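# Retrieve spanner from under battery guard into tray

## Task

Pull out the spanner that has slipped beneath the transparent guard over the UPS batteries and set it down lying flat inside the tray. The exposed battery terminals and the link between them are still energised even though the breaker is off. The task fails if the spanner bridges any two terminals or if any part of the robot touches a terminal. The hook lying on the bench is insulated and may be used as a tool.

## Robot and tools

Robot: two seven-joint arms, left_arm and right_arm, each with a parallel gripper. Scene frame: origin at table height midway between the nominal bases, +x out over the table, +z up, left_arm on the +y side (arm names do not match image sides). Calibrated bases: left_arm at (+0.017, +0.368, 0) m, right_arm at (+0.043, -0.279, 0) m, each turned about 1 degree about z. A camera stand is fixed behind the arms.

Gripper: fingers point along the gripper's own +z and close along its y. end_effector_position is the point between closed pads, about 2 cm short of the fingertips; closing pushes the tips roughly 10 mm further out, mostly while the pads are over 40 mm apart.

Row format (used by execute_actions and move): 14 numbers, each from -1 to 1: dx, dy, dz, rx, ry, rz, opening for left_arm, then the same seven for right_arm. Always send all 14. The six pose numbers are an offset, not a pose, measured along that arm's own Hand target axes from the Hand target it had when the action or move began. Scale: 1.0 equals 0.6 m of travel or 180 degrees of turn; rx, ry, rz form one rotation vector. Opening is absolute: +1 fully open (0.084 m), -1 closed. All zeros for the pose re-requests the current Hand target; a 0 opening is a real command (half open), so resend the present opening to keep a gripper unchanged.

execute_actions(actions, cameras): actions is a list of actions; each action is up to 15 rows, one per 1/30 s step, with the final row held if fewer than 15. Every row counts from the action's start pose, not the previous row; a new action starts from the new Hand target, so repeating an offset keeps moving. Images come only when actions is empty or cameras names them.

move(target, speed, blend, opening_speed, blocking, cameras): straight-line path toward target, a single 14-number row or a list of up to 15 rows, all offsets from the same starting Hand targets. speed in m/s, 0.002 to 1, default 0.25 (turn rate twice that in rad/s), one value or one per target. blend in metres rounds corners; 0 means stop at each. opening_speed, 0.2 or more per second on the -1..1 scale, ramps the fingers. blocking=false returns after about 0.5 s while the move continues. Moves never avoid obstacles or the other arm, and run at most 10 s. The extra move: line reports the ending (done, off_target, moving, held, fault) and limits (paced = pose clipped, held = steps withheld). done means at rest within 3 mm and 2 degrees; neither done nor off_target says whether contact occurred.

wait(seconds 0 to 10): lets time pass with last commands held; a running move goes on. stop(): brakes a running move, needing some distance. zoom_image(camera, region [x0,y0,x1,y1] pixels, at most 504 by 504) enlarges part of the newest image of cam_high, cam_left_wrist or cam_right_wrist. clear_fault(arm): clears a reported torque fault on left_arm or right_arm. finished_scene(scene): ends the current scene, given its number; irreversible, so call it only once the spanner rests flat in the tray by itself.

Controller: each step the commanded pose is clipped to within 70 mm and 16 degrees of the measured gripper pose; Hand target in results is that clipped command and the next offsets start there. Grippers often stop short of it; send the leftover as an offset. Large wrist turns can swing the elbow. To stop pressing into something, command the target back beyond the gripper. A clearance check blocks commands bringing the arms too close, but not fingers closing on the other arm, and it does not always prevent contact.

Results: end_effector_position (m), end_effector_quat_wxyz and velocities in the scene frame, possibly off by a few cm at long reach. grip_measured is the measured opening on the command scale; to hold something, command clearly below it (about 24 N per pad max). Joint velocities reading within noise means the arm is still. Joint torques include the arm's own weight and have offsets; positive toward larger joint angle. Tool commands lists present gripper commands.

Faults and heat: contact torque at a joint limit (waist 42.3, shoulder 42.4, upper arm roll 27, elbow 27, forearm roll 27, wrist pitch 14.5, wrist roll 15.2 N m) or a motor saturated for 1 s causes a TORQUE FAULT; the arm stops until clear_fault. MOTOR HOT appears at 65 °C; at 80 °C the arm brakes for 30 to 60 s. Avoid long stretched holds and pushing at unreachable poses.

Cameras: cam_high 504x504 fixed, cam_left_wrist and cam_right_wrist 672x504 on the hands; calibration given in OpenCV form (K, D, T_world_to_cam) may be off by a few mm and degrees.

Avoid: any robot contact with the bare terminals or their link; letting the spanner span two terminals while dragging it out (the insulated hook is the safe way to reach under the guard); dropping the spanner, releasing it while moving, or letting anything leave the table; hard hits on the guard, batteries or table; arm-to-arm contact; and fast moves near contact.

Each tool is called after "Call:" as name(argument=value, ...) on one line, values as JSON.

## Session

Call:
execute_actions(actions=[])

Call:
zoom_image(camera="cam_high", region=[60, 130, 310, 330])

Scene clock: 0.00 s.
left_arm: end_effector_position=(+0.4162, +0.3002, +0.2968) grip_measured=+1.00 end_effector_quat_wxyz=(-0.003, +0.993, -0.113, +0.017) | right_arm: end_effector_position=(+0.6391, -0.5140, +0.1911) grip_measured=+1.00 end_effector_quat_wxyz=(-0.354, +0.827, -0.025, +0.436)
Joint positions: left_arm=[-0.191 -0.278 0.001 1.021 0.009 1.265 0.051 0.084] | right_arm=[-0.633 0.526 -0.043 1.377 1.434 1.172 -1.504 0.084]
Joint velocities: within noise
Joint torques (N m): no reading
Motor temperatures (°C): left_arm=[31 30 29 30 27 29 29] | right_arm=[30 30 30 32 27 28 30]
Hand target: left_arm +0.4162, +0.3002, +0.2968; -0.003, +0.993, -0.113, +0.017 | right_arm +0.6391, -0.5140, +0.1911; -0.354, +0.827, -0.025, +0.436
Tool commands: left_gripper/opening=+1.0 right_gripper/opening=+1.0
camera_calibration:
cam_left_wrist: T_world_to_cam=[[-0.209449, -0.977755, -0.0112234, 0.416555], [-0.977448, 0.209672, -0.0251651, 0.418085], [0.0269585, 0.00569946, -0.99962, 0.4128], [0, 0, 0, 1]] pos_world=[0.484775, 0.317275, 0.427839]
cam_right_wrist: T_world_to_cam=[[0.275339, -0.753394, -0.597147, -0.419932], [-0.600057, 0.35061, -0.71903, 0.772648], [0.751079, 0.5563, -0.355543, 0.00662139], [0, 0, 0, 1]] pos_world=[0.574284, -0.590956, 0.30715]

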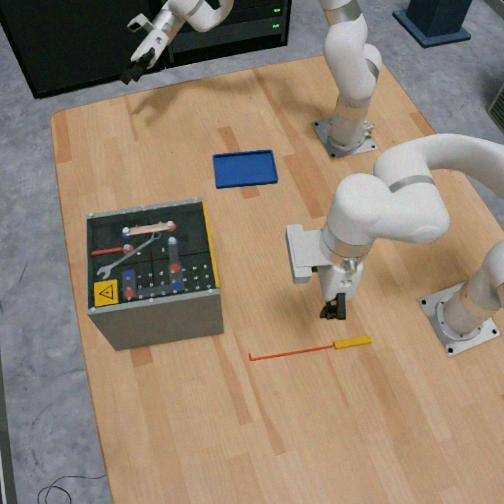

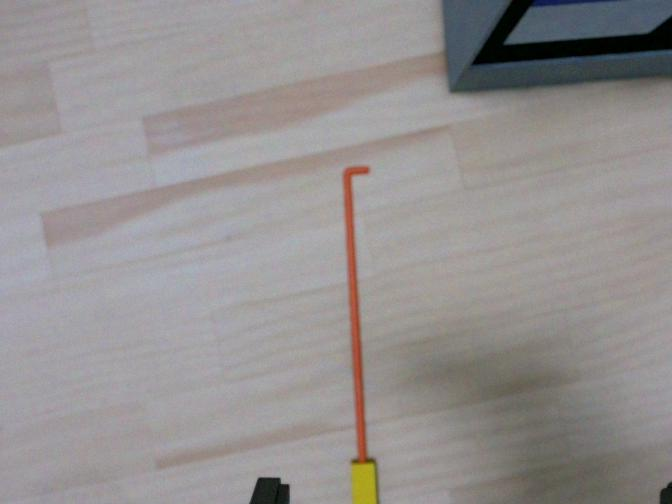

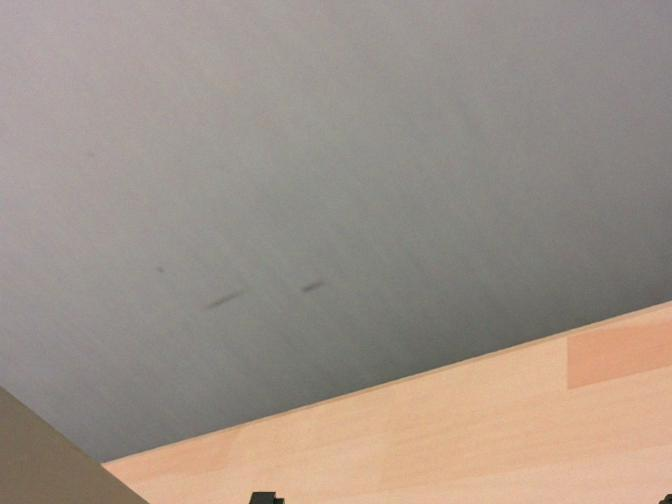

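Scaled by 2.016.

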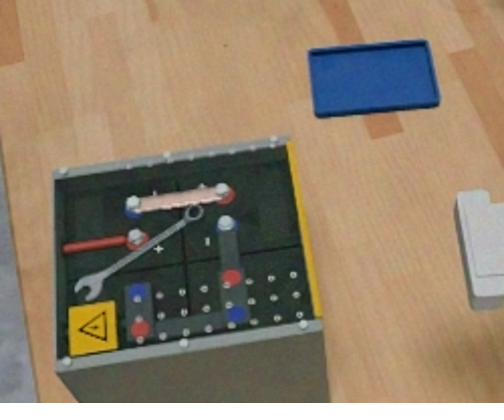

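Call:
move(target=[-0.197,-0.018,0.289,-0.0028,-0.0106,-0.0192,0,0,0,0,0,0,0,1], speed=0.25, cameras=["cam_left_wrist"])

Scene clock: 55.30 s.
left_arm: end_effector_position=(+0.3094, +0.3377, +0.1198) grip_measured=-0.01 end_effector_quat_wxyz=(+0.000, +0.997, -0.083, +0.000) | right_arm: end_effector_position=(+0.6391, -0.5140, +0.1911) grip_measured=+1.00 end_effector_quat_wxyz=(-0.354, +0.827, -0.025, +0.436)
Joint positions: left_arm=[-0.154 -0.457 0.035 0.347 0.022 0.805 0.046 0.044] | right_arm=[-0.633 0.526 -0.043 1.377 1.434 1.172 -1.504 0.084]
Joint torques (N m): left_arm=[0.96 -9.66 0.29 13.83 0.75 -1.47 0.22] | right_arm=[-0.41 -43.28 -0.26 10.48 0.81 0.57 -0.13]
Hand target: left_arm +0.3094, +0.3377, +0.1198; +0.000, +0.997, -0.083, +0.000 | right_arm +0.6391, -0.5140, +0.1911; -0.354, +0.827, -0.025, +0.436
Off the commanded pose: left_arm 0.000 m, 0 deg | right_arm 0.000 m, 0 deg.
move: done
camera_calibration:
cam_left_wrist: T_world_to_cam=[[-0.15026, -0.988645, -0.0019481, 0.413053], [-0.988619, 0.15024, 0.00778068, 0.321012], [-0.00739964, 0.00309505, -0.999968, 0.250043], [0, 0, 0, 1]] pos_world=[0.381274, 0.35936, 0.248342]
Images, in order (width x height): cam_left_wrist 672x504.

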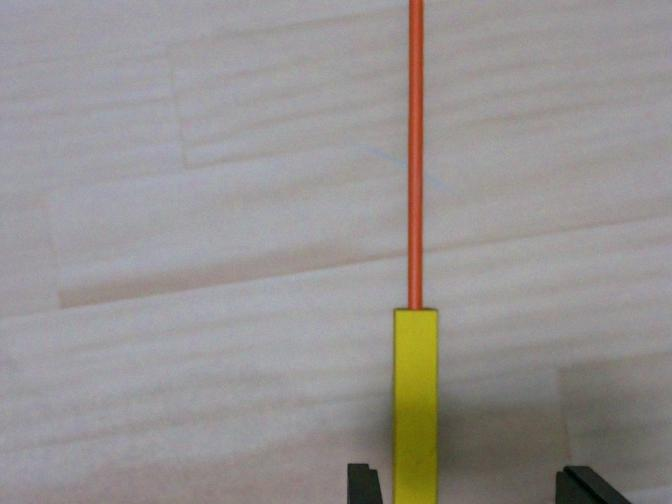

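Call:
move(target=[[0,0,0.161,0,0,0,0,0,0,0,0,0,0,1],[0,0,0.161,0,0,0,-1,0,0,0,0,0,0,1],[0,0,-0.089,0,0,0,-1,0,0,0,0,0,0,1]], speed=0.15, opening_speed=1.5)

Call:
move(target=[[0.0583,0.6453,0,0,0,0.07,-1,0,0,0,0,0,0,0],[0.0583,0.6453,0.2485,0,0,0.07,-1,0,0,0,0,0,0,0],[0.0583,0.6453,0.2485,0,0,0.07,-0.2,0,0,0,0,0,0,0],[0.0583,0.6453,-0.05,0,0,0.07,-0.2,0,0,0,0,0,0,0]], speed=[0.3,0.12,0.1,0.25], cameras=["cam_high","cam_left_wrist"])

Scene clock: 75.83 s.
left_arm: end_effector_position=(+0.3094, +0.3377, +0.1731) grip_measured=-0.64 end_effector_quat_wxyz=(+0.000, +0.997, -0.083, +0.000) | right_arm: end_effector_position=(+0.6391, -0.5140, +0.1911) grip_measured=+1.00 end_effector_quat_wxyz=(-0.354, +0.827, -0.025, +0.436)
Joint positions: left_arm=[-0.155 -0.565 0.032 0.441 0.021 1.007 0.045 0.016] | right_arm=[-0.633 0.526 -0.043 1.377 1.434 1.172 -1.504 0.084]
Joint torques (N m): left_arm=[0.12 -10.54 -0.42 15.45 -0.08 -0.98 -0.19] | right_arm=[-0.42 -43.4 -0.22 10.59 0.91 0.61 -0.13]
Hand target: left_arm +0.3094, +0.3377, +0.1732; +0.000, +0.997, -0.083, +0.000 | right_arm +0.6391, -0.5140, +0.1911; -0.354, +0.827, -0.025, +0.436
Off the commanded pose: left_arm 0.000 m, 0 deg | right_arm 0.000 m, 0 deg.
move: done

Scene clock: 81.03 s.
left_arm: end_effector_position=(+0.2800, -0.0499, +0.2029) grip_measured=-0.21 end_effector_quat_wxyz=(+0.000, +0.981, -0.192, +0.000) | right_arm: end_effector_position=(+0.6391, -0.5140, +0.1911) grip_measured=-0.01 end_effector_quat_wxyz=(-0.354, +0.827, -0.025, +0.436)
Joint positions: left_arm=[-0.536 0.113 -0.51 1.162 0.063 1.065 -0.67 0.035] | right_arm=[-0.633 0.526 -0.043 1.377 1.434 1.172 -1.504 0.044]
Joint torques (N m): left_arm=[0.67 -26.44 -1.13 15.61 0.15 -1.15 0.02] | right_arm=[-0.09 -43.32 0.02 10.62 0.97 0.58 -0.12]
Hand target: left_arm +0.2800, -0.0500, +0.2029; +0.000, +0.981, -0.192, +0.000 | right_arm +0.6391, -0.5140, +0.1911; -0.354, +0.827, -0.025, +0.436
Off the commanded pose: left_arm 0.000 m, 0 deg | right_arm 0.000 m, 0 deg.
move: done
camera_calibration:
cam_left_wrist: T_world_to_cam=[[-0.362351, -0.93204, -0.0018657, 0.0877242], [-0.932016, 0.362325, 0.00817959, 0.344179], [-0.00694772, 0.00470275, -0.999965, 0.334105], [0, 0, 0, 1]] pos_world=[0.354888, -0.0445134, 0.331442]
Images, in order (width x height): cam_high 504x504, cam_left_wrist 672x504.

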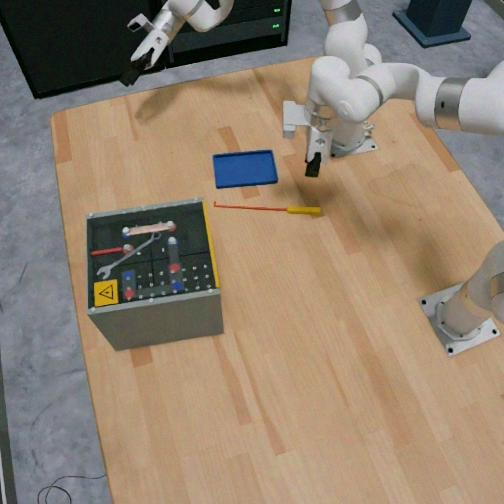

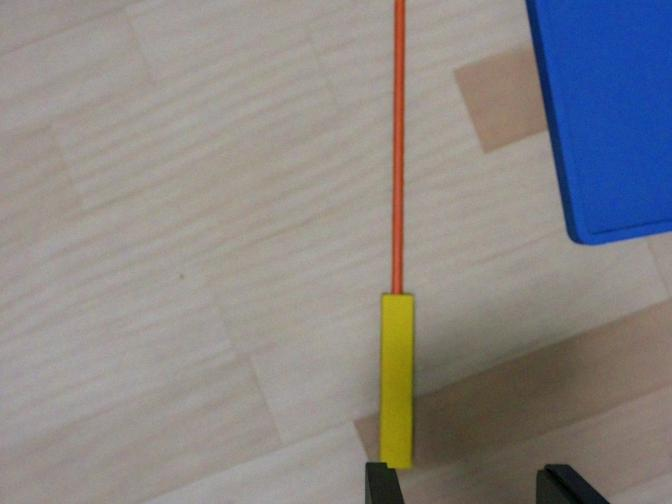

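Call:
move(target=[[0.246,-0.28,-0.328,0.032,0.165,-0.1206,-1,0,0,0,0,0,0,0],[0.246,-0.28,-0.328,0.032,0.165,-0.1206,-1,-0.273,-0.476,-0.228,-0.2923,-0.2446,0.0905,0],[0.246,-0.28,-0.328,0.032,0.165,-0.1206,-1,-0.7105,-0.656,0.045,-0.2923,-0.2446,0.0905,0]], speed=0.3, blend=[0,0.03,0], cameras=["all"])

Call:
zoom_image(camera="cam_left_wrist", region=[250, 40, 590, 440])

Scene clock: 110.43 s.
left_arm: end_effector_position=(+0.4800, +0.0500, +0.3997) grip_measured=-1.00 end_effector_quat_wxyz=(+0.000, +0.966, +0.001, +0.259) | right_arm: end_effector_position=(+0.2900, -0.0552, +0.1205) grip_measured=-0.01 end_effector_quat_wxyz=(+0.000, +0.982, -0.191, +0.000)
Joint positions: left_arm=[-0.375 -0.034 -0.36 1.404 0.375 1.058 -0.845 0] | right_arm=[-0.193 -0.509 0.958 0.498 0.541 0.886 0.7 0.044]
Joint torques (N m): left_arm=[0.81 -24.15 0.14 16.52 1.03 -1.47 -0.17] | right_arm=[-0.77 -3.47 -5.72 9.62 0 -2.37 0.2]
Hand target: left_arm +0.4800, +0.0500, +0.3997; +0.000, +0.966, +0.001, +0.259 | right_arm +0.2900, -0.0552, +0.1205; +0.000, +0.982, -0.191, +0.000
Off the commanded pose: left_arm 0.000 m, 0 deg | right_arm 0.000 m, 0 deg.
move: done
camera_calibration:
cam_left_wrist: T_world_to_cam=[[0.0154474, -0.999857, 0.00681808, 0.0723632], [-0.8692, -0.0167986, -0.494176, 0.682451], [0.49422, 0.00170748, -0.869335, 0.239104], [0, 0, 0, 1]] pos_world=[0.473898, 0.0834089, 0.544619]
cam_right_wrist: T_world_to_cam=[[-0.361438, -0.932396, 0.00105513, 0.0824234], [-0.932221, 0.361347, -0.0198236, 0.36411], [0.0181022, -0.00814862, -0.999803, 0.247554], [0, 0, 0, 1]] pos_world=[0.36474, -0.0527015, 0.254637]

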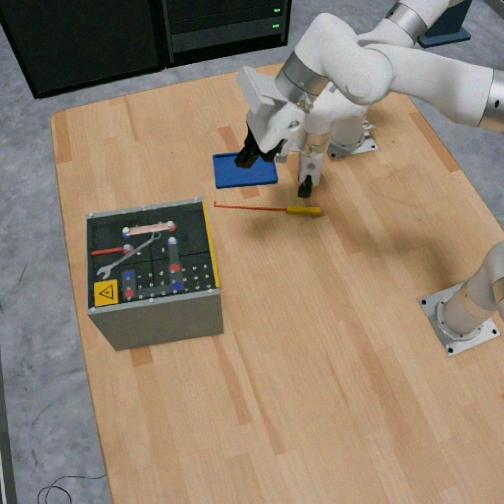

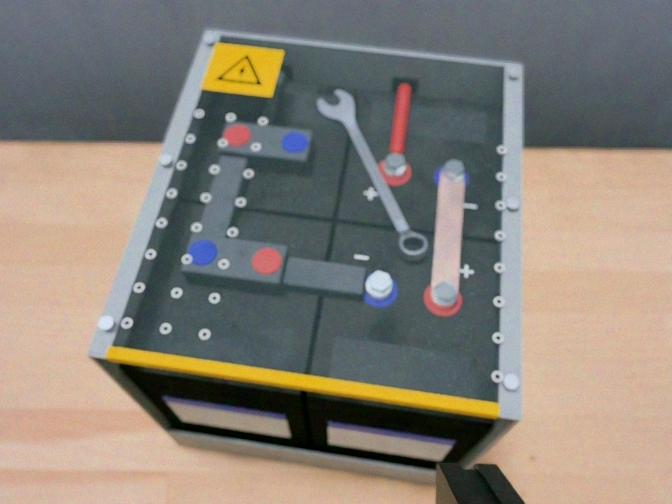

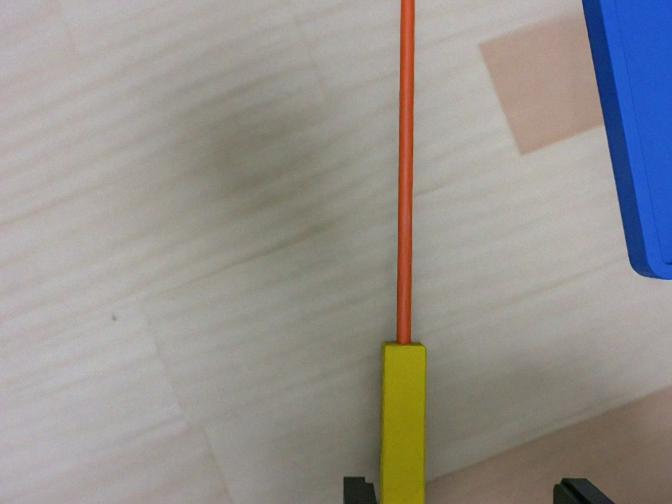

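Scaled by 1.260.

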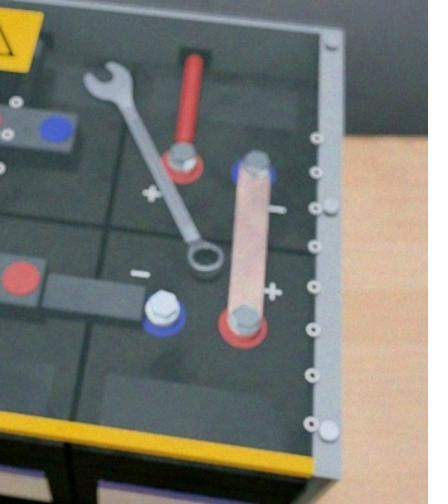

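Call:
move(target=[[0,0,0,0,0,0,-1,-0.0075,-0.0083,0.162,0,0,0,0],[0,0,0,0,0,0,-1,-0.0075,-0.0083,0.162,0,0,0,-1],[0,0,0,0,0,0,-1,-0.0075,-0.0083,-0.088,0,0,0,-1]], speed=0.15, opening_speed=1.5, cameras=["cam_right_wrist"])

Scene clock: 143.83 s.
left_arm: end_effector_position=(+0.4800, +0.0500, +0.3997) grip_measured=-1.00 end_effector_quat_wxyz=(+0.000, +0.966, +0.001, +0.259) | right_arm: end_effector_position=(+0.2877, -0.0489, +0.1733) grip_measured=-0.64 end_effector_quat_wxyz=(+0.000, +0.982, -0.191, +0.000)
Joint positions: left_arm=[-0.375 -0.034 -0.36 1.404 0.375 1.058 -0.845 0] | right_arm=[-0.18 -0.632 0.88 0.592 0.538 1.094 0.689 0.016]
Joint torques (N m): left_arm=[0.46 -24 0.07 16.29 0.95 -1.55 -0.1] | right_arm=[0.76 -4.04 -7.66 10.32 -0.02 -2.06 -0.41]
Hand target: left_arm +0.4800, +0.0500, +0.3997; +0.000, +0.966, +0.001, +0.259 | right_arm +0.2877, -0.0489, +0.1733; +0.000, +0.982, -0.191, +0.000
Off the commanded pose: left_arm 0.000 m, 0 deg | right_arm 0.000 m, 0 deg.
move: done
camera_calibration:
cam_right_wrist: T_world_to_cam=[[-0.361438, -0.932396, 0.00109127, 0.0874358], [-0.932222, 0.361347, -0.0197304, 0.360799], [0.0180022, -0.00814863, -0.999805, 0.300372], [0, 0, 0, 1]] pos_world=[0.36254, -0.0464015, 0.307337]
Images, in order (width x height): cam_right_wrist 672x504.

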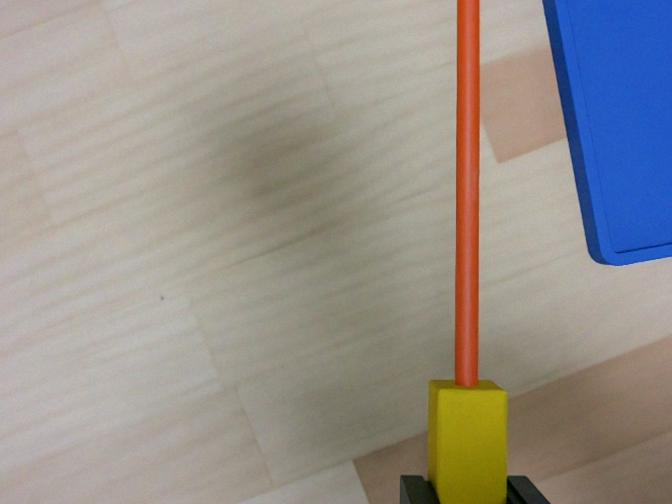

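Call:
move(target=[[0,0,0,0,0,0,-1,-0.066,-0.085,-0.081,0,0,0,-1],[0,0,0,0,0,0,-1,-0.066,-0.085,-0.081,0.4933,-0.0959,-0.0959,-1]], speed=0.3)

Call:
move(target=[0,0,0,0,0,0,-1,0.0427,0,0,0,0,0,-1], speed=0.1, cameras=["cam_left_wrist","cam_high"])

Call:
zoom_image(camera="cam_high", region=[180, 170, 280, 270])

Scene clock: 165.00 s.
left_arm: end_effector_position=(+0.4800, +0.0500, +0.3997) grip_measured=-1.00 end_effector_quat_wxyz=(+0.000, +0.966, +0.001, +0.259) | right_arm: end_effector_position=(+0.2702, +0.0132, +0.2219) grip_measured=-0.64 end_effector_quat_wxyz=(+0.707, -0.707, +0.000, +0.000)
Joint positions: left_arm=[-0.375 -0.034 -0.36 1.404 0.375 1.058 -0.845 0] | right_arm=[0.22 -0.251 0.006 0.204 1.757 1.482 -1.122 0.016]
Joint torques (N m): left_arm=[0.26 -23.96 -0.01 16.35 1.01 -1.51 -0.15] | right_arm=[-0.91 -12.43 -0.69 8.09 0.66 2.6 -0.5]
Motor temperatures (°C): left_arm=[30 30 29 35 27 29 29] | right_arm=[30 30 30 35 27 28 30]
Hand target: left_arm +0.4800, +0.0500, +0.3997; +0.000, +0.966, +0.001, +0.259 | right_arm +0.2702, +0.0132, +0.2219; +0.707, -0.707, +0.000, +0.000
Off the commanded pose: left_arm 0.000 m, 0 deg | right_arm 0.000 m, 0 deg.
move: done

Scene clock: 165.80 s.
left_arm: end_effector_position=(+0.4800, +0.0500, +0.3997) grip_measured=-1.00 end_effector_quat_wxyz=(+0.000, +0.966, +0.001, +0.259) | right_arm: end_effector_position=(+0.2958, +0.0132, +0.2219) grip_measured=-0.64 end_effector_quat_wxyz=(+0.707, -0.707, +0.000, +0.000)
Joint positions: left_arm=[-0.375 -0.034 -0.36 1.404 0.375 1.058 -0.845 0] | right_arm=[0.208 -0.163 -0.005 0.289 1.735 1.49 -1.124 0.016]
Joint torques (N m): left_arm=[0.88 -23.89 -0.09 16.35 0.89 -1.48 -0.24] | right_arm=[-0.78 -15.2 -0.36 8.05 0.65 2.61 0.07]
Hand target: left_arm +0.4800, +0.0500, +0.3997; +0.000, +0.966, +0.001, +0.259 | right_arm +0.2958, +0.0132, +0.2219; +0.707, -0.707, +0.000, +0.000
Off the commanded pose: left_arm 0.000 m, 0 deg | right_arm 0.000 m, 0 deg.
move: done
camera_calibration:
cam_left_wrist: T_world_to_cam=[[0.0154474, -0.999857, 0.00681808, 0.0723632], [-0.8692, -0.0167986, -0.494176, 0.682451], [0.49422, 0.00170748, -0.869335, 0.239104], [0, 0, 0, 1]] pos_world=[0.473898, 0.0834089, 0.544619]
Images, in order (width x height): cam_high 504x504, cam_left_wrist 672x504.

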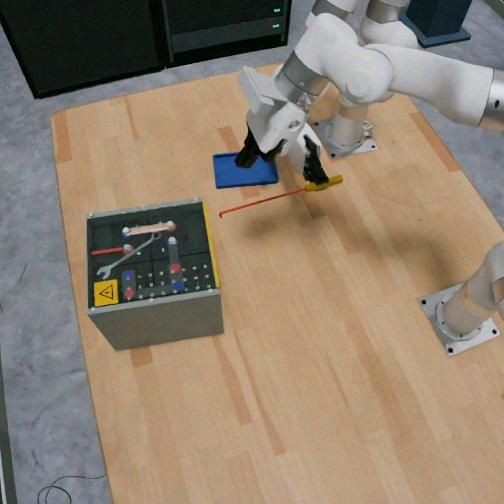

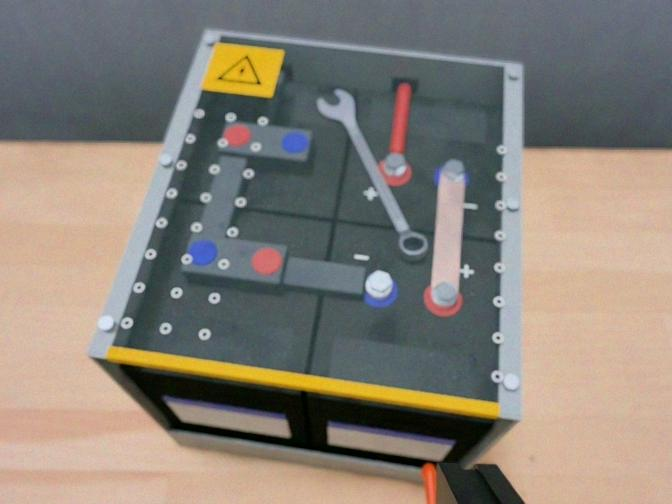

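Scaled by 5.040.

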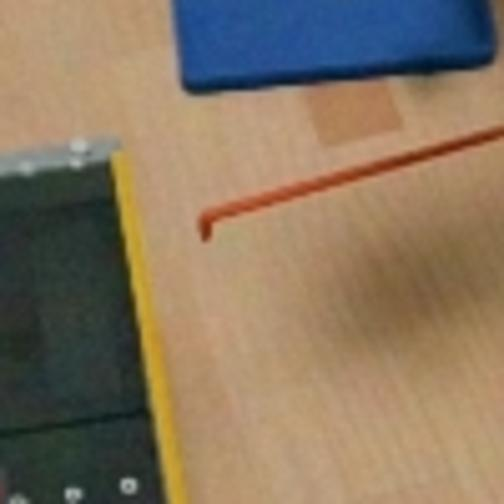

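Call:
move(target=[[0,0,0,0,0,0,-1,0,0.0033,0,0,0,0,-1],[0,0,0,0,0,0,-1,0.231,0.0033,0,0,0,0,-1]], speed=0.07, cameras=["cam_left_wrist","cam_high"])

Call:
zoom_image(camera="cam_left_wrist", region=[350, 180, 470, 310])

Call:
zoom_image(camera="cam_high", region=[120, 200, 200, 260])

Scene clock: 187.63 s.
left_arm: end_effector_position=(+0.4800, +0.0500, +0.3997) grip_measured=-1.00 end_effector_quat_wxyz=(+0.000, +0.966, +0.001, +0.259) | right_arm: end_effector_position=(+0.4344, +0.0132, +0.2198) grip_measured=-0.64 end_effector_quat_wxyz=(+0.707, -0.707, +0.000, +0.000)
Joint positions: left_arm=[-0.375 -0.034 -0.36 1.404 0.375 1.058 -0.845 0] | right_arm=[0.173 0.22 -0.039 0.75 1.673 1.52 -1.041 0.016]
Joint torques (N m): left_arm=[0.2 -24.31 -0.12 16.55 0.77 -1.5 -0.07] | right_arm=[-0.93 -29.07 -0.08 8.54 0.69 2.47 0.02]
Hand target: left_arm +0.4800, +0.0500, +0.3997; +0.000, +0.966, +0.001, +0.259 | right_arm +0.4344, +0.0132, +0.2198; +0.707, -0.707, +0.000, +0.000
Off the commanded pose: left_arm 0.000 m, 0 deg | right_arm 0.000 m, 0 deg.
move: done
camera_calibration:
cam_left_wrist: T_world_to_cam=[[0.0154474, -0.999857, 0.00681808, 0.0723632], [-0.8692, -0.0167986, -0.494176, 0.682451], [0.49422, 0.00170748, -0.869335, 0.239104], [0, 0, 0, 1]] pos_world=[0.473898, 0.0834089, 0.544619]
Images, in order (width x height): cam_high 504x504, cam_left_wrist 672x504.

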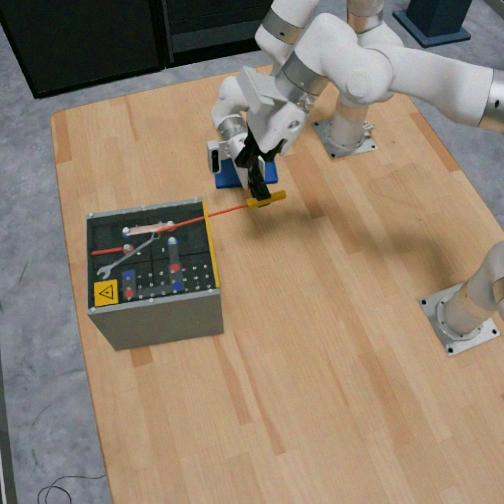

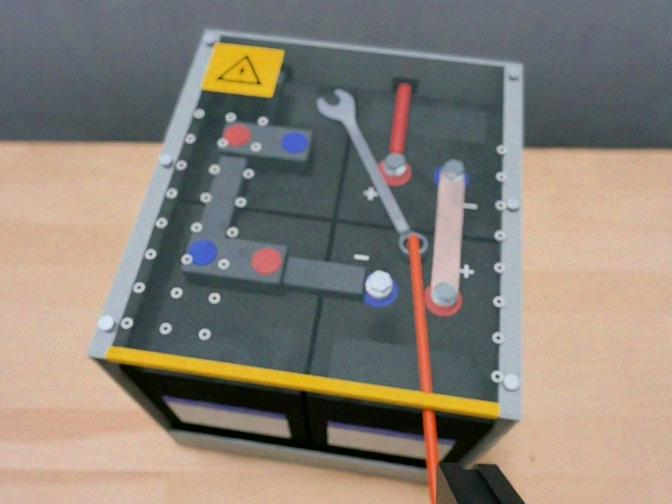

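Scaled by 3.877.

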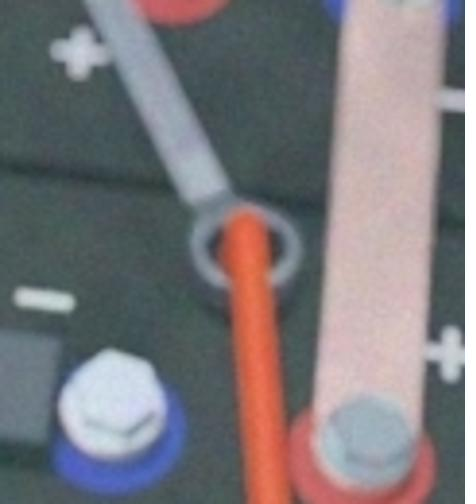

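Scaled by 6.300.

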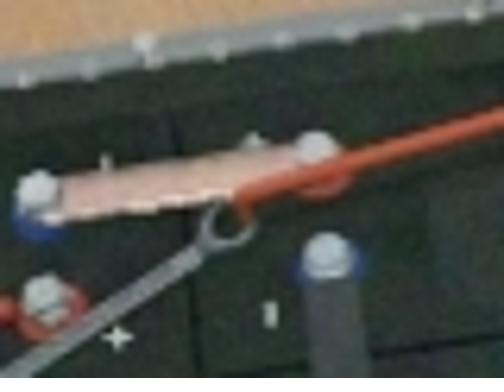

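Call:
move(target=[0,0,0,0,0,0,-1,0.005,0.005,0.001,0,0,0,-1], speed=0.03, cameras=["cam_left_wrist","cam_high"])

Call:
zoom_image(camera="cam_left_wrist", region=[370, 150, 570, 300])

Call:
zoom_image(camera="cam_high", region=[120, 190, 200, 260])

Scene clock: 247.93 s.
left_arm: end_effector_position=(+0.4800, +0.0500, +0.3997) grip_measured=-1.00 end_effector_quat_wxyz=(+0.000, +0.966, +0.001, +0.259) | right_arm: end_effector_position=(+0.4374, +0.0138, +0.2168) grip_measured=-0.64 end_effector_quat_wxyz=(+0.707, -0.707, +0.000, +0.000)
Joint positions: left_arm=[-0.375 -0.034 -0.36 1.404 0.375 1.058 -0.845 0] | right_arm=[0.173 0.235 -0.039 0.762 1.674 1.521 -1.045 0.016]
Joint torques (N m): left_arm=[0.44 -24.32 0.08 16.43 0.59 -1.47 -0.1] | right_arm=[0.67 -29.28 0.48 8.61 1.09 2.5 -0.58]
Hand target: left_arm +0.4800, +0.0500, +0.3997; +0.000, +0.966, +0.001, +0.259 | right_arm +0.4374, +0.0138, +0.2167; +0.707, -0.707, +0.000, +0.000
Off the commanded pose: left_arm 0.000 m, 0 deg | right_arm 0.000 m, 0 deg.
move: done
camera_calibration:
cam_left_wrist: T_world_to_cam=[[0.0154474, -0.999857, 0.00681808, 0.0723632], [-0.8692, -0.0167986, -0.494176, 0.682451], [0.49422, 0.00170748, -0.869335, 0.239104], [0, 0, 0, 1]] pos_world=[0.473898, 0.0834089, 0.544619]
Images, in order (width x height): cam_high 504x504, cam_left_wrist 672x504.

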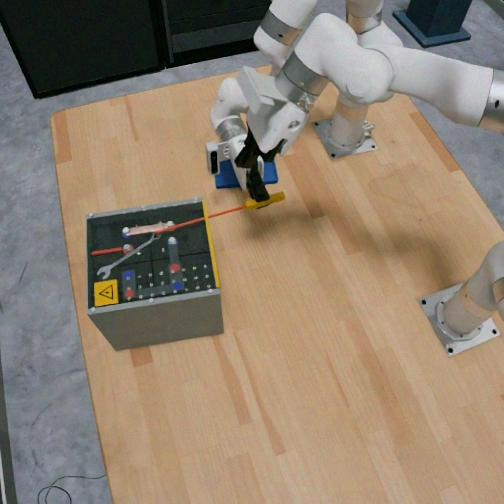

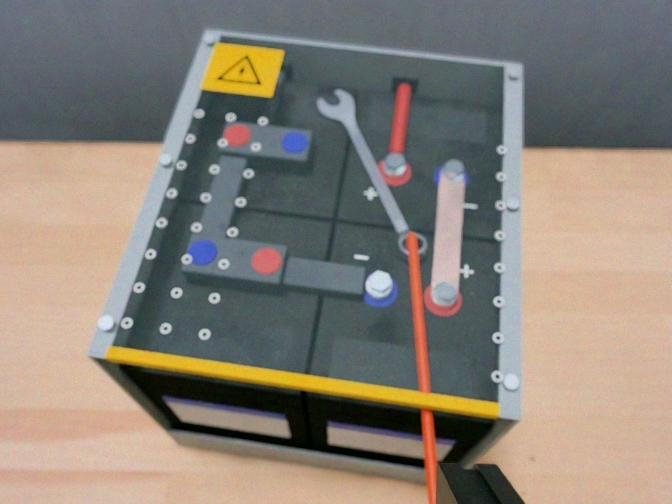

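Scaled by 2.520.

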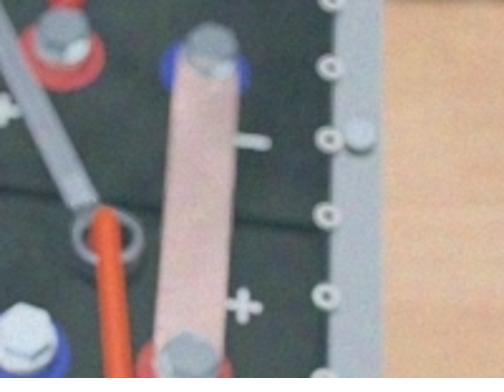

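Scaled by 6.300.

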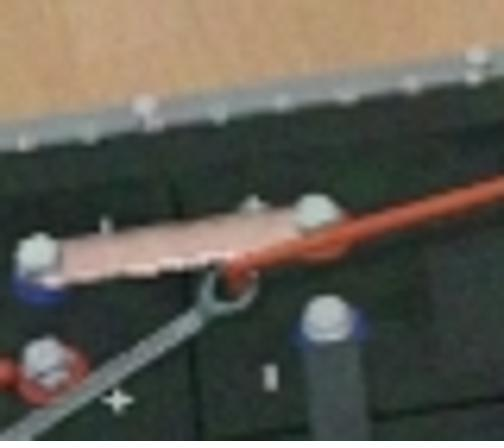

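Call:
move(target=[0,0,0,0,0,0,-1,-0.001,0.01,0.0,0,0,0,-1], speed=0.03, cameras=["cam_left_wrist","cam_high"])

Call:
zoom_image(camera="cam_left_wrist", region=[370, 150, 570, 300])

Call:
zoom_image(camera="cam_high", region=[120, 190, 200, 260])

Scene clock: 255.27 s.
left_arm: end_effector_position=(+0.4800, +0.0500, +0.3997) grip_measured=-1.00 end_effector_quat_wxyz=(+0.000, +0.966, +0.001, +0.259) | right_arm: end_effector_position=(+0.4368, +0.0138, +0.2108) grip_measured=-0.64 end_effector_quat_wxyz=(+0.707, -0.707, +0.000, +0.000)
Joint positions: left_arm=[-0.375 -0.034 -0.36 1.404 0.375 1.058 -0.845 0] | right_arm=[0.173 0.251 -0.039 0.763 1.676 1.523 -1.06 0.016]
Joint torques (N m): left_arm=[0.62 -24.29 0.04 16.24 0.72 -1.56 -0.06] | right_arm=[-0.99 -29.63 0.55 8.47 1.12 2.57 -0.61]
Hand target: left_arm +0.4800, +0.0500, +0.3997; +0.000, +0.966, +0.001, +0.259 | right_arm +0.4368, +0.0138, +0.2108; +0.707, -0.707, +0.000, +0.000
Off the commanded pose: left_arm 0.000 m, 0 deg | right_arm 0.000 m, 0 deg.
move: done
camera_calibration:
cam_left_wrist: T_world_to_cam=[[0.0154474, -0.999857, 0.00681808, 0.0723632], [-0.8692, -0.0167986, -0.494176, 0.682451], [0.49422, 0.00170748, -0.869335, 0.239104], [0, 0, 0, 1]] pos_world=[0.473898, 0.0834089, 0.544619]
Images, in order (width x height): cam_high 504x504, cam_left_wrist 672x504.

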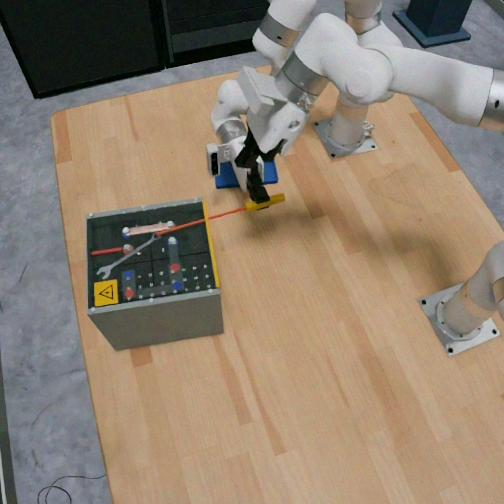

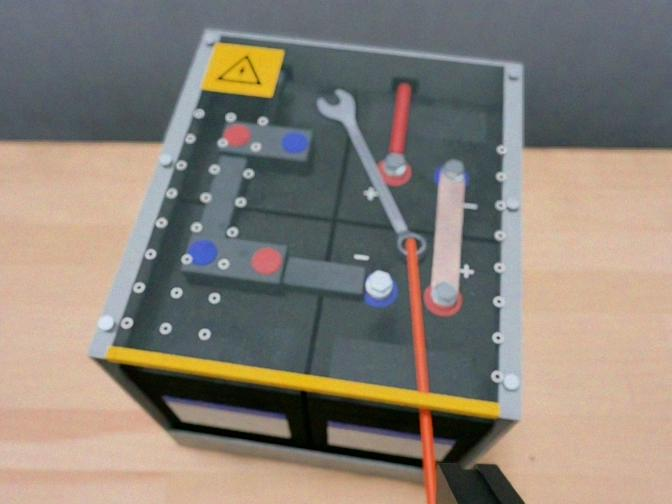

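Scaled by 2.520.

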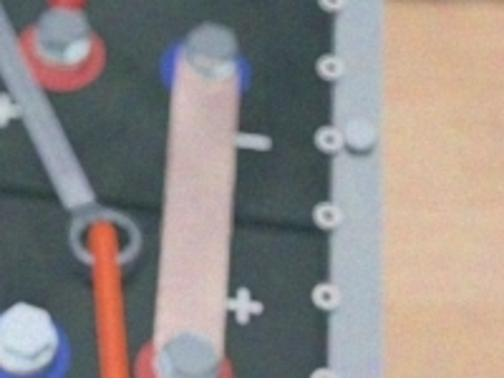

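Scaled by 6.300.

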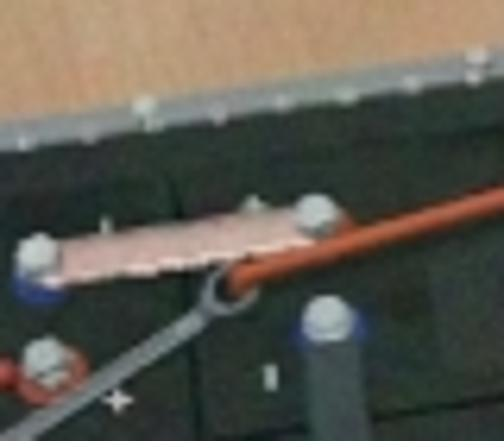

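Call:
move(target=[0,0,0,0,0,0,-1,-0.055,0.0,0.0045,0,0,0,-1], speed=0.03, cameras=["cam_left_wrist"])

Call:
zoom_image(camera="cam_left_wrist", region=[300, 70, 520, 320])

Scene clock: 267.27 s.
left_arm: end_effector_position=(+0.4800, +0.0500, +0.3997) grip_measured=-1.00 end_effector_quat_wxyz=(+0.000, +0.966, +0.001, +0.259) | right_arm: end_effector_position=(+0.4038, +0.0165, +0.2108) grip_measured=-0.64 end_effector_quat_wxyz=(+0.707, -0.707, +0.000, +0.000)
Joint positions: left_arm=[-0.375 -0.034 -0.36 1.404 0.375 1.058 -0.845 0] | right_arm=[0.183 0.173 -0.029 0.652 1.692 1.514 -1.094 0.016]
Joint torques (N m): left_arm=[0.63 -24.36 0.02 16.38 0.57 -1.49 -0.15] | right_arm=[0.66 -28.86 0.44 7.75 1.1 2.16 -0.55]
Hand target: left_arm +0.4800, +0.0500, +0.3997; +0.000, +0.966, +0.001, +0.259 | right_arm +0.4038, +0.0165, +0.2108; +0.707, -0.707, +0.000, +0.000
Off the commanded pose: left_arm 0.000 m, 0 deg | right_arm 0.000 m, 0 deg.
move: done
camera_calibration:
cam_left_wrist: T_world_to_cam=[[0.0154474, -0.999857, 0.00681808, 0.0723632], [-0.8692, -0.0167986, -0.494176, 0.682451], [0.49422, 0.00170748, -0.869335, 0.239104], [0, 0, 0, 1]] pos_world=[0.473898, 0.0834089, 0.544619]
Images, in order (width x height): cam_left_wrist 672x504.

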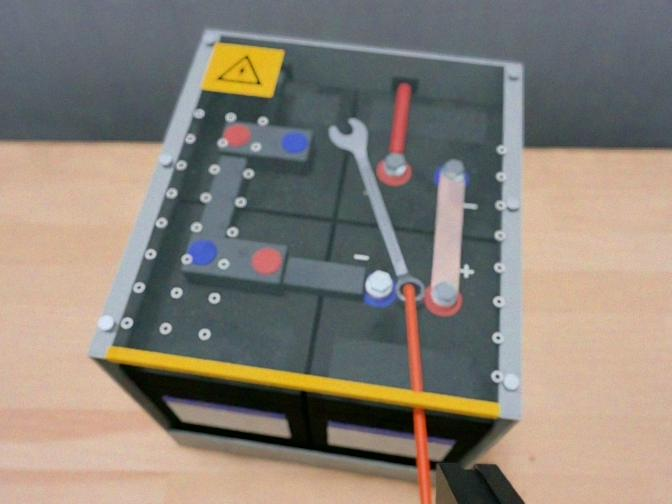

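Scaled by 2.016.

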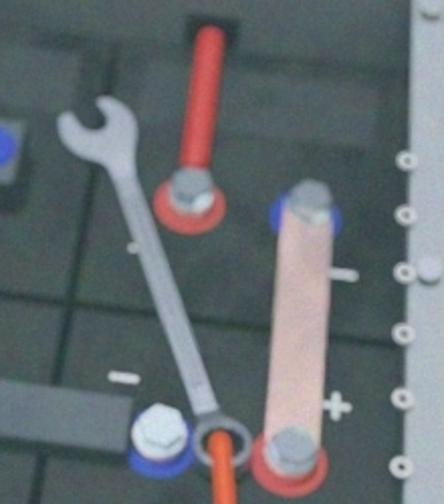

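Call:
move(target=[[0,0,0,0,0,0,-1,-0.02,0.0,-0.0075,0,0,0,-1],[0,0,0,0,0,0,-1,-0.09,0.0,-0.031,0,0,0,-1]], blend=0.003, speed=0.03, cameras=["cam_left_wrist"])

Call:
zoom_image(camera="cam_left_wrist", region=[300, 100, 540, 400])

Scene clock: 277.63 s.
left_arm: end_effector_position=(+0.4800, +0.0500, +0.3997) grip_measured=-1.00 end_effector_quat_wxyz=(+0.000, +0.966, +0.001, +0.259) | right_arm: end_effector_position=(+0.3498, -0.0021, +0.2108) grip_measured=-0.64 end_effector_quat_wxyz=(+0.707, -0.707, +0.000, +0.000)
Joint positions: left_arm=[-0.375 -0.034 -0.36 1.404 0.375 1.058 -0.845 0] | right_arm=[0.162 0.032 -0.05 0.465 1.655 1.534 -1.138 0.016]
Joint torques (N m): left_arm=[0.56 -24.48 -0.11 16.17 0.69 -1.74 -0.09] | right_arm=[-1.15 -23.25 -0.18 7.15 0.57 2.61 -0.56]
Hand target: left_arm +0.4800, +0.0500, +0.3997; +0.000, +0.966, +0.001, +0.259 | right_arm +0.3498, -0.0021, +0.2108; +0.707, -0.707, +0.000, +0.000
Off the commanded pose: left_arm 0.000 m, 0 deg | right_arm 0.000 m, 0 deg.
move: done
camera_calibration:
cam_left_wrist: T_world_to_cam=[[0.0154474, -0.999857, 0.00681808, 0.0723632], [-0.8692, -0.0167986, -0.494176, 0.682451], [0.49422, 0.00170748, -0.869335, 0.239104], [0, 0, 0, 1]] pos_world=[0.473898, 0.0834089, 0.544619]
Images, in order (width x height): cam_left_wrist 672x504.

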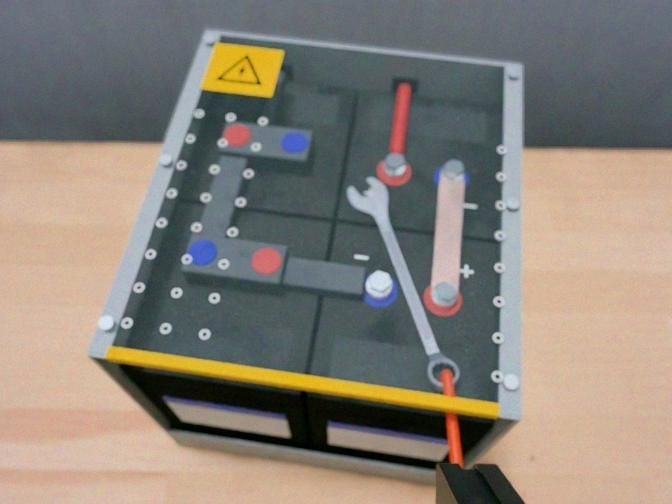

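Scaled by 1.680.

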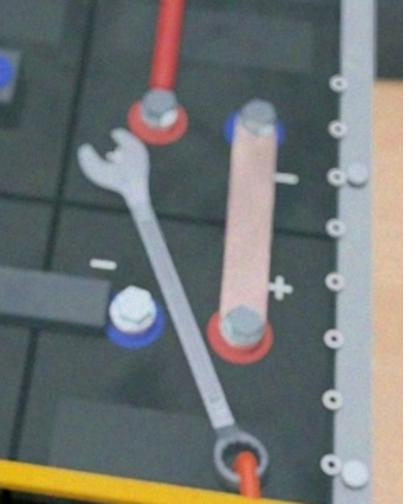

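Call:
move(target=[0,0,0,0,0,0,-1,-0.065,0.0,-0.023,0,0,0,-1], speed=0.03, cameras=["cam_left_wrist"])

Call:
zoom_image(camera="cam_left_wrist", region=[300, 140, 540, 440])

Scene clock: 286.30 s.
left_arm: end_effector_position=(+0.4800, +0.0500, +0.3997) grip_measured=-1.00 end_effector_quat_wxyz=(+0.000, +0.966, +0.001, +0.259) | right_arm: end_effector_position=(+0.3108, -0.0159, +0.2109) grip_measured=-0.64 end_effector_quat_wxyz=(+0.707, -0.707, +0.000, +0.000)
Joint positions: left_arm=[-0.375 -0.034 -0.36 1.404 0.375 1.058 -0.845 0] | right_arm=[0.141 -0.079 -0.071 0.333 1.613 1.546 -1.158 0.016]
Joint torques (N m): left_arm=[0.06 -24.38 -0.06 16.28 0.7 -1.64 -0.04] | right_arm=[-1.01 -19.04 -0.28 7.05 0.59 2.66 -0.47]
Hand target: left_arm +0.4800, +0.0500, +0.3997; +0.000, +0.966, +0.001, +0.259 | right_arm +0.3108, -0.0159, +0.2109; +0.707, -0.707, +0.000, +0.000
Off the commanded pose: left_arm 0.000 m, 0 deg | right_arm 0.000 m, 0 deg.
move: done
camera_calibration:
cam_left_wrist: T_world_to_cam=[[0.0154474, -0.999857, 0.00681808, 0.0723632], [-0.8692, -0.0167986, -0.494176, 0.682451], [0.49422, 0.00170748, -0.869335, 0.239104], [0, 0, 0, 1]] pos_world=[0.473898, 0.0834089, 0.544619]
Images, in order (width x height): cam_left_wrist 672x504.

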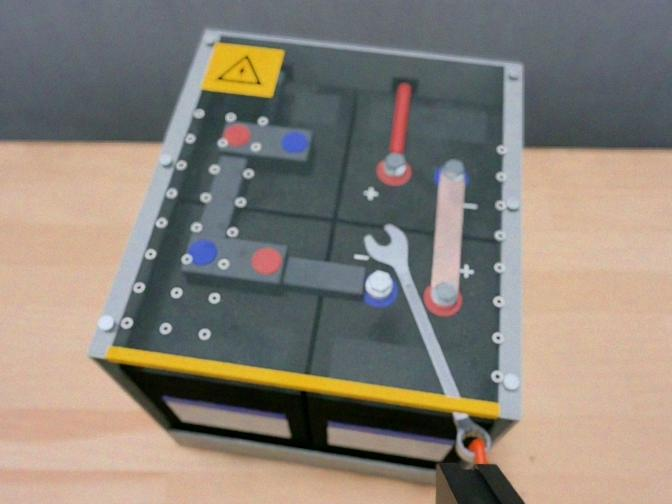

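Scaled by 1.680.

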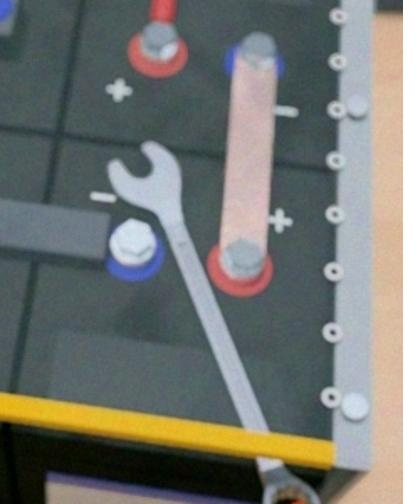

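Call:
move(target=[[0,0,0,0,0,0,-1,0.0,-0.027,0,0,0,0,-1],[0,0,0,0,0,0,-1,-0.05,-0.035,-0.1,0,0,0,-1],[0,0,0,0,0,0,-1,-0.05,-0.035,-0.2,0,0,0,-1]], blend=[0.002,0.02,0], speed=[0.03,0.08,0.2], cameras=["cam_left_wrist","cam_high"])

Scene clock: 304.33 s.
left_arm: end_effector_position=(+0.4800, +0.0500, +0.3997) grip_measured=-1.00 end_effector_quat_wxyz=(+0.000, +0.966, +0.001, +0.259) | right_arm: end_effector_position=(+0.2808, -0.1359, +0.2319) grip_measured=-0.64 end_effector_quat_wxyz=(+0.707, -0.707, +0.000, +0.000)
Joint positions: left_arm=[-0.375 -0.034 -0.36 1.404 0.375 1.058 -0.845 0] | right_arm=[-0.123 -0.189 -0.343 0.316 1.114 1.742 -1.1 0.016]
Joint torques (N m): left_arm=[0.12 -24.4 -0.21 16.21 0.22 -1.42 -0.07] | right_arm=[-1.06 -12.89 0.09 7.25 0.79 2.54 -0.55]
Hand target: left_arm +0.4800, +0.0500, +0.3997; +0.000, +0.966, +0.001, +0.259 | right_arm +0.2808, -0.1359, +0.2319; +0.707, -0.707, +0.000, +0.000
Off the commanded pose: left_arm 0.000 m, 0 deg | right_arm 0.000 m, 0 deg.
move: done
camera_calibration:
cam_left_wrist: T_world_to_cam=[[0.0154474, -0.999857, 0.00681808, 0.0723632], [-0.8692, -0.0167986, -0.494176, 0.682451], [0.49422, 0.00170748, -0.869335, 0.239104], [0, 0, 0, 1]] pos_world=[0.473898, 0.0834089, 0.544619]
Images, in order (width x height): cam_high 504x504, cam_left_wrist 672x504.

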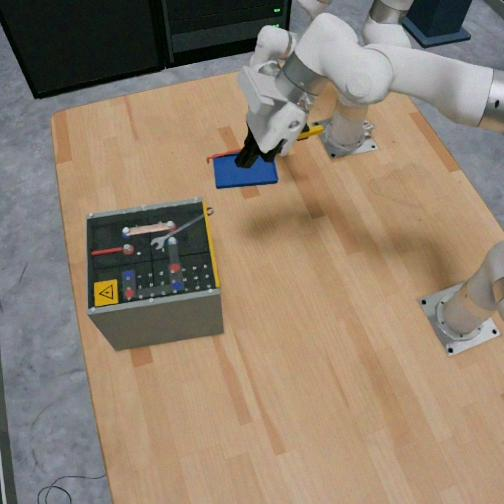

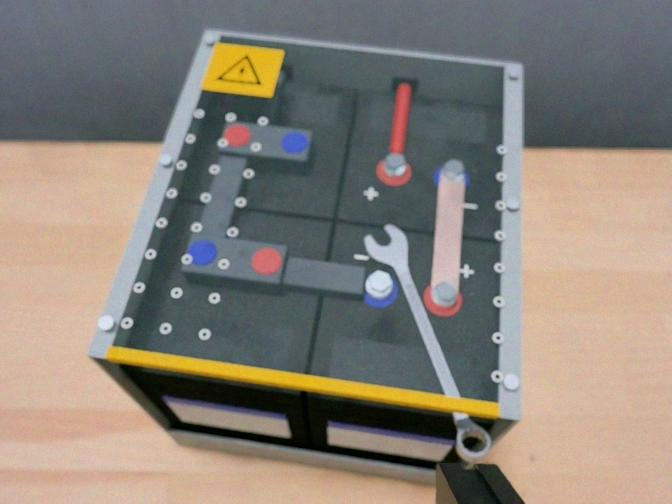

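Call:
move(target=[[0,0,0,0,0,0,-1,-0.006,0,0.07,-0.4933,-0.0959,-0.0959,-1],[0,0,0,0,0,0,-1,-0.006,0.28,0.143,-0.4933,-0.0959,-0.0959,-1],[0,0,0,0,0,0,-1,-0.006,0.3468,0.143,-0.4933,-0.0959,-0.0959,-1]], blend=[0.03,0.0,0], speed=[0.4,0.2,0.06], cameras=["cam_high","cam_right_wrist"])

Scene clock: 325.93 s.
left_arm: end_effector_position=(+0.4800, +0.0500, +0.3997) grip_measured=-1.00 end_effector_quat_wxyz=(+0.000, +0.966, +0.001, +0.259) | right_arm: end_effector_position=(+0.2770, -0.0501, +0.0239) grip_measured=-0.64 end_effector_quat_wxyz=(+0.000, +0.982, +0.191, +0.000)
Joint positions: left_arm=[-0.375 -0.034 -0.36 1.404 0.375 1.058 -0.845 0] | right_arm=[-0.468 -0.064 1.295 0.382 0.16 0.404 0.275 0.016]
Joint torques (N m): left_arm=[0.24 -24.58 -0.07 16.17 0.41 -1.63 -0.18] | right_arm=[-1.08 -4.6 -0.67 7.91 0.09 -2.03 0.16]
Hand target: left_arm +0.4800, +0.0500, +0.3997; +0.000, +0.966, +0.001, +0.259 | right_arm +0.2770, -0.0501, +0.0238; +0.000, +0.982, +0.191, +0.000
Off the commanded pose: left_arm 0.000 m, 0 deg | right_arm 0.000 m, 0 deg.
move: done
camera_calibration:
cam_right_wrist: T_world_to_cam=[[0.387754, -0.921763, 0.00012857, -0.124428], [-0.921582, -0.38768, -0.0197871, 0.307768], [0.0182888, 0.00755402, -0.999804, 0.151959], [0, 0, 0, 1]] pos_world=[0.329102, 0.003475, 0.158035]
Images, in order (width x height): cam_high 504x504, cam_right_wrist 672x504.

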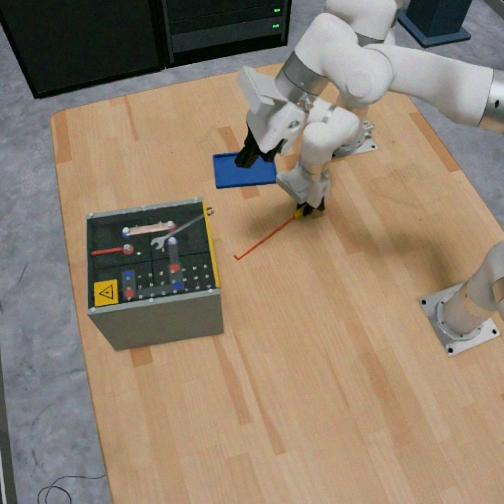

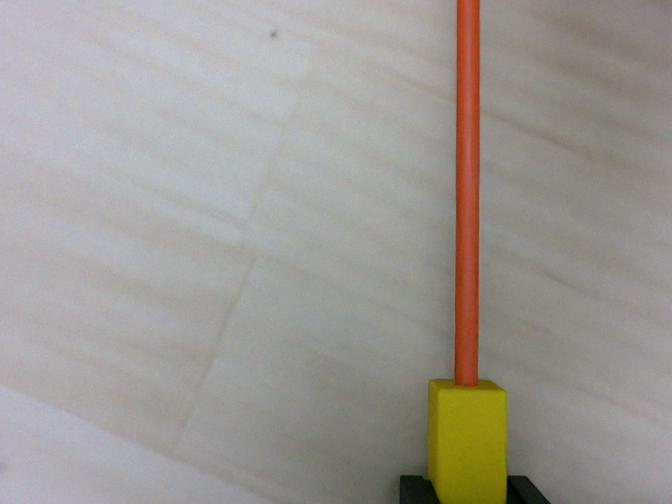

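Call:
move(target=[[0,0,0,0,0,0,-1,0,0,0,0,0,0,-0.2],[0,0,0,0,0,0,-1,0,0,-0.1,0,0,0,-0.2],[0,0,0,0,0,0,-1,0.003,0.127,-0.283,0.1,0.11,0.11,0],[0,0,0,0,0,0,-1,0.3413,0.0896,-0.2812,0.374,0.401,0.401,0]], blend=[0,0.02,0.03,0], speed=[0.1,0.1,0.3,0.3], cameras=["cam_high","cam_right_wrist"])

Scene clock: 353.07 s.
left_arm: end_effector_position=(+0.4800, +0.0500, +0.3997) grip_measured=-1.00 end_effector_quat_wxyz=(+0.000, +0.966, +0.001, +0.259) | right_arm: end_effector_position=(+0.4872, -0.0232, +0.1924) grip_measured=-0.01 end_effector_quat_wxyz=(+0.572, -0.573, +0.416, -0.415)
Joint positions: left_arm=[-0.375 -0.034 -0.36 1.404 0.375 1.058 -0.845 0] | right_arm=[-0.448 0.118 1.126 0.427 3.498 1.251 -1.8 0.044]
Joint torques (N m): left_arm=[0.2 -24.64 -0.08 16.22 0.62 -1.57 0.01] | right_arm=[0.52 -11.46 1.45 7.44 -0.36 2.57 -0.47]
Hand target: left_arm +0.4800, +0.0500, +0.3997; +0.000, +0.966, +0.001, +0.259 | right_arm +0.4872, -0.0232, +0.1924; +0.572, -0.573, +0.416, -0.415
Off the commanded pose: left_arm 0.000 m, 0 deg | right_arm 0.000 m, 0 deg.
move: done; blend cut to 0 m at target 3
camera_calibration:
cam_right_wrist: T_world_to_cam=[[0.0027095, -0.0145793, -0.99989, 0.219942], [-0.290213, 0.956849, -0.0147381, 0.237905], [0.956958, 0.290221, -0.00163851, -0.326414], [0, 0, 0, 1]] pos_world=[0.380812, -0.1297, 0.222889]
Images, in order (width x height): cam_high 504x504, cam_right_wrist 672x504.

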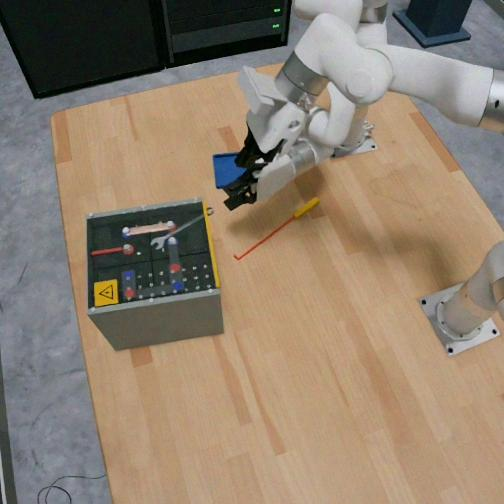

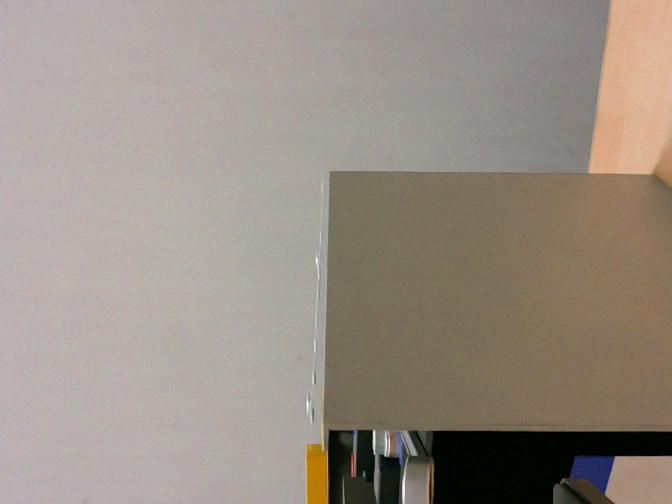

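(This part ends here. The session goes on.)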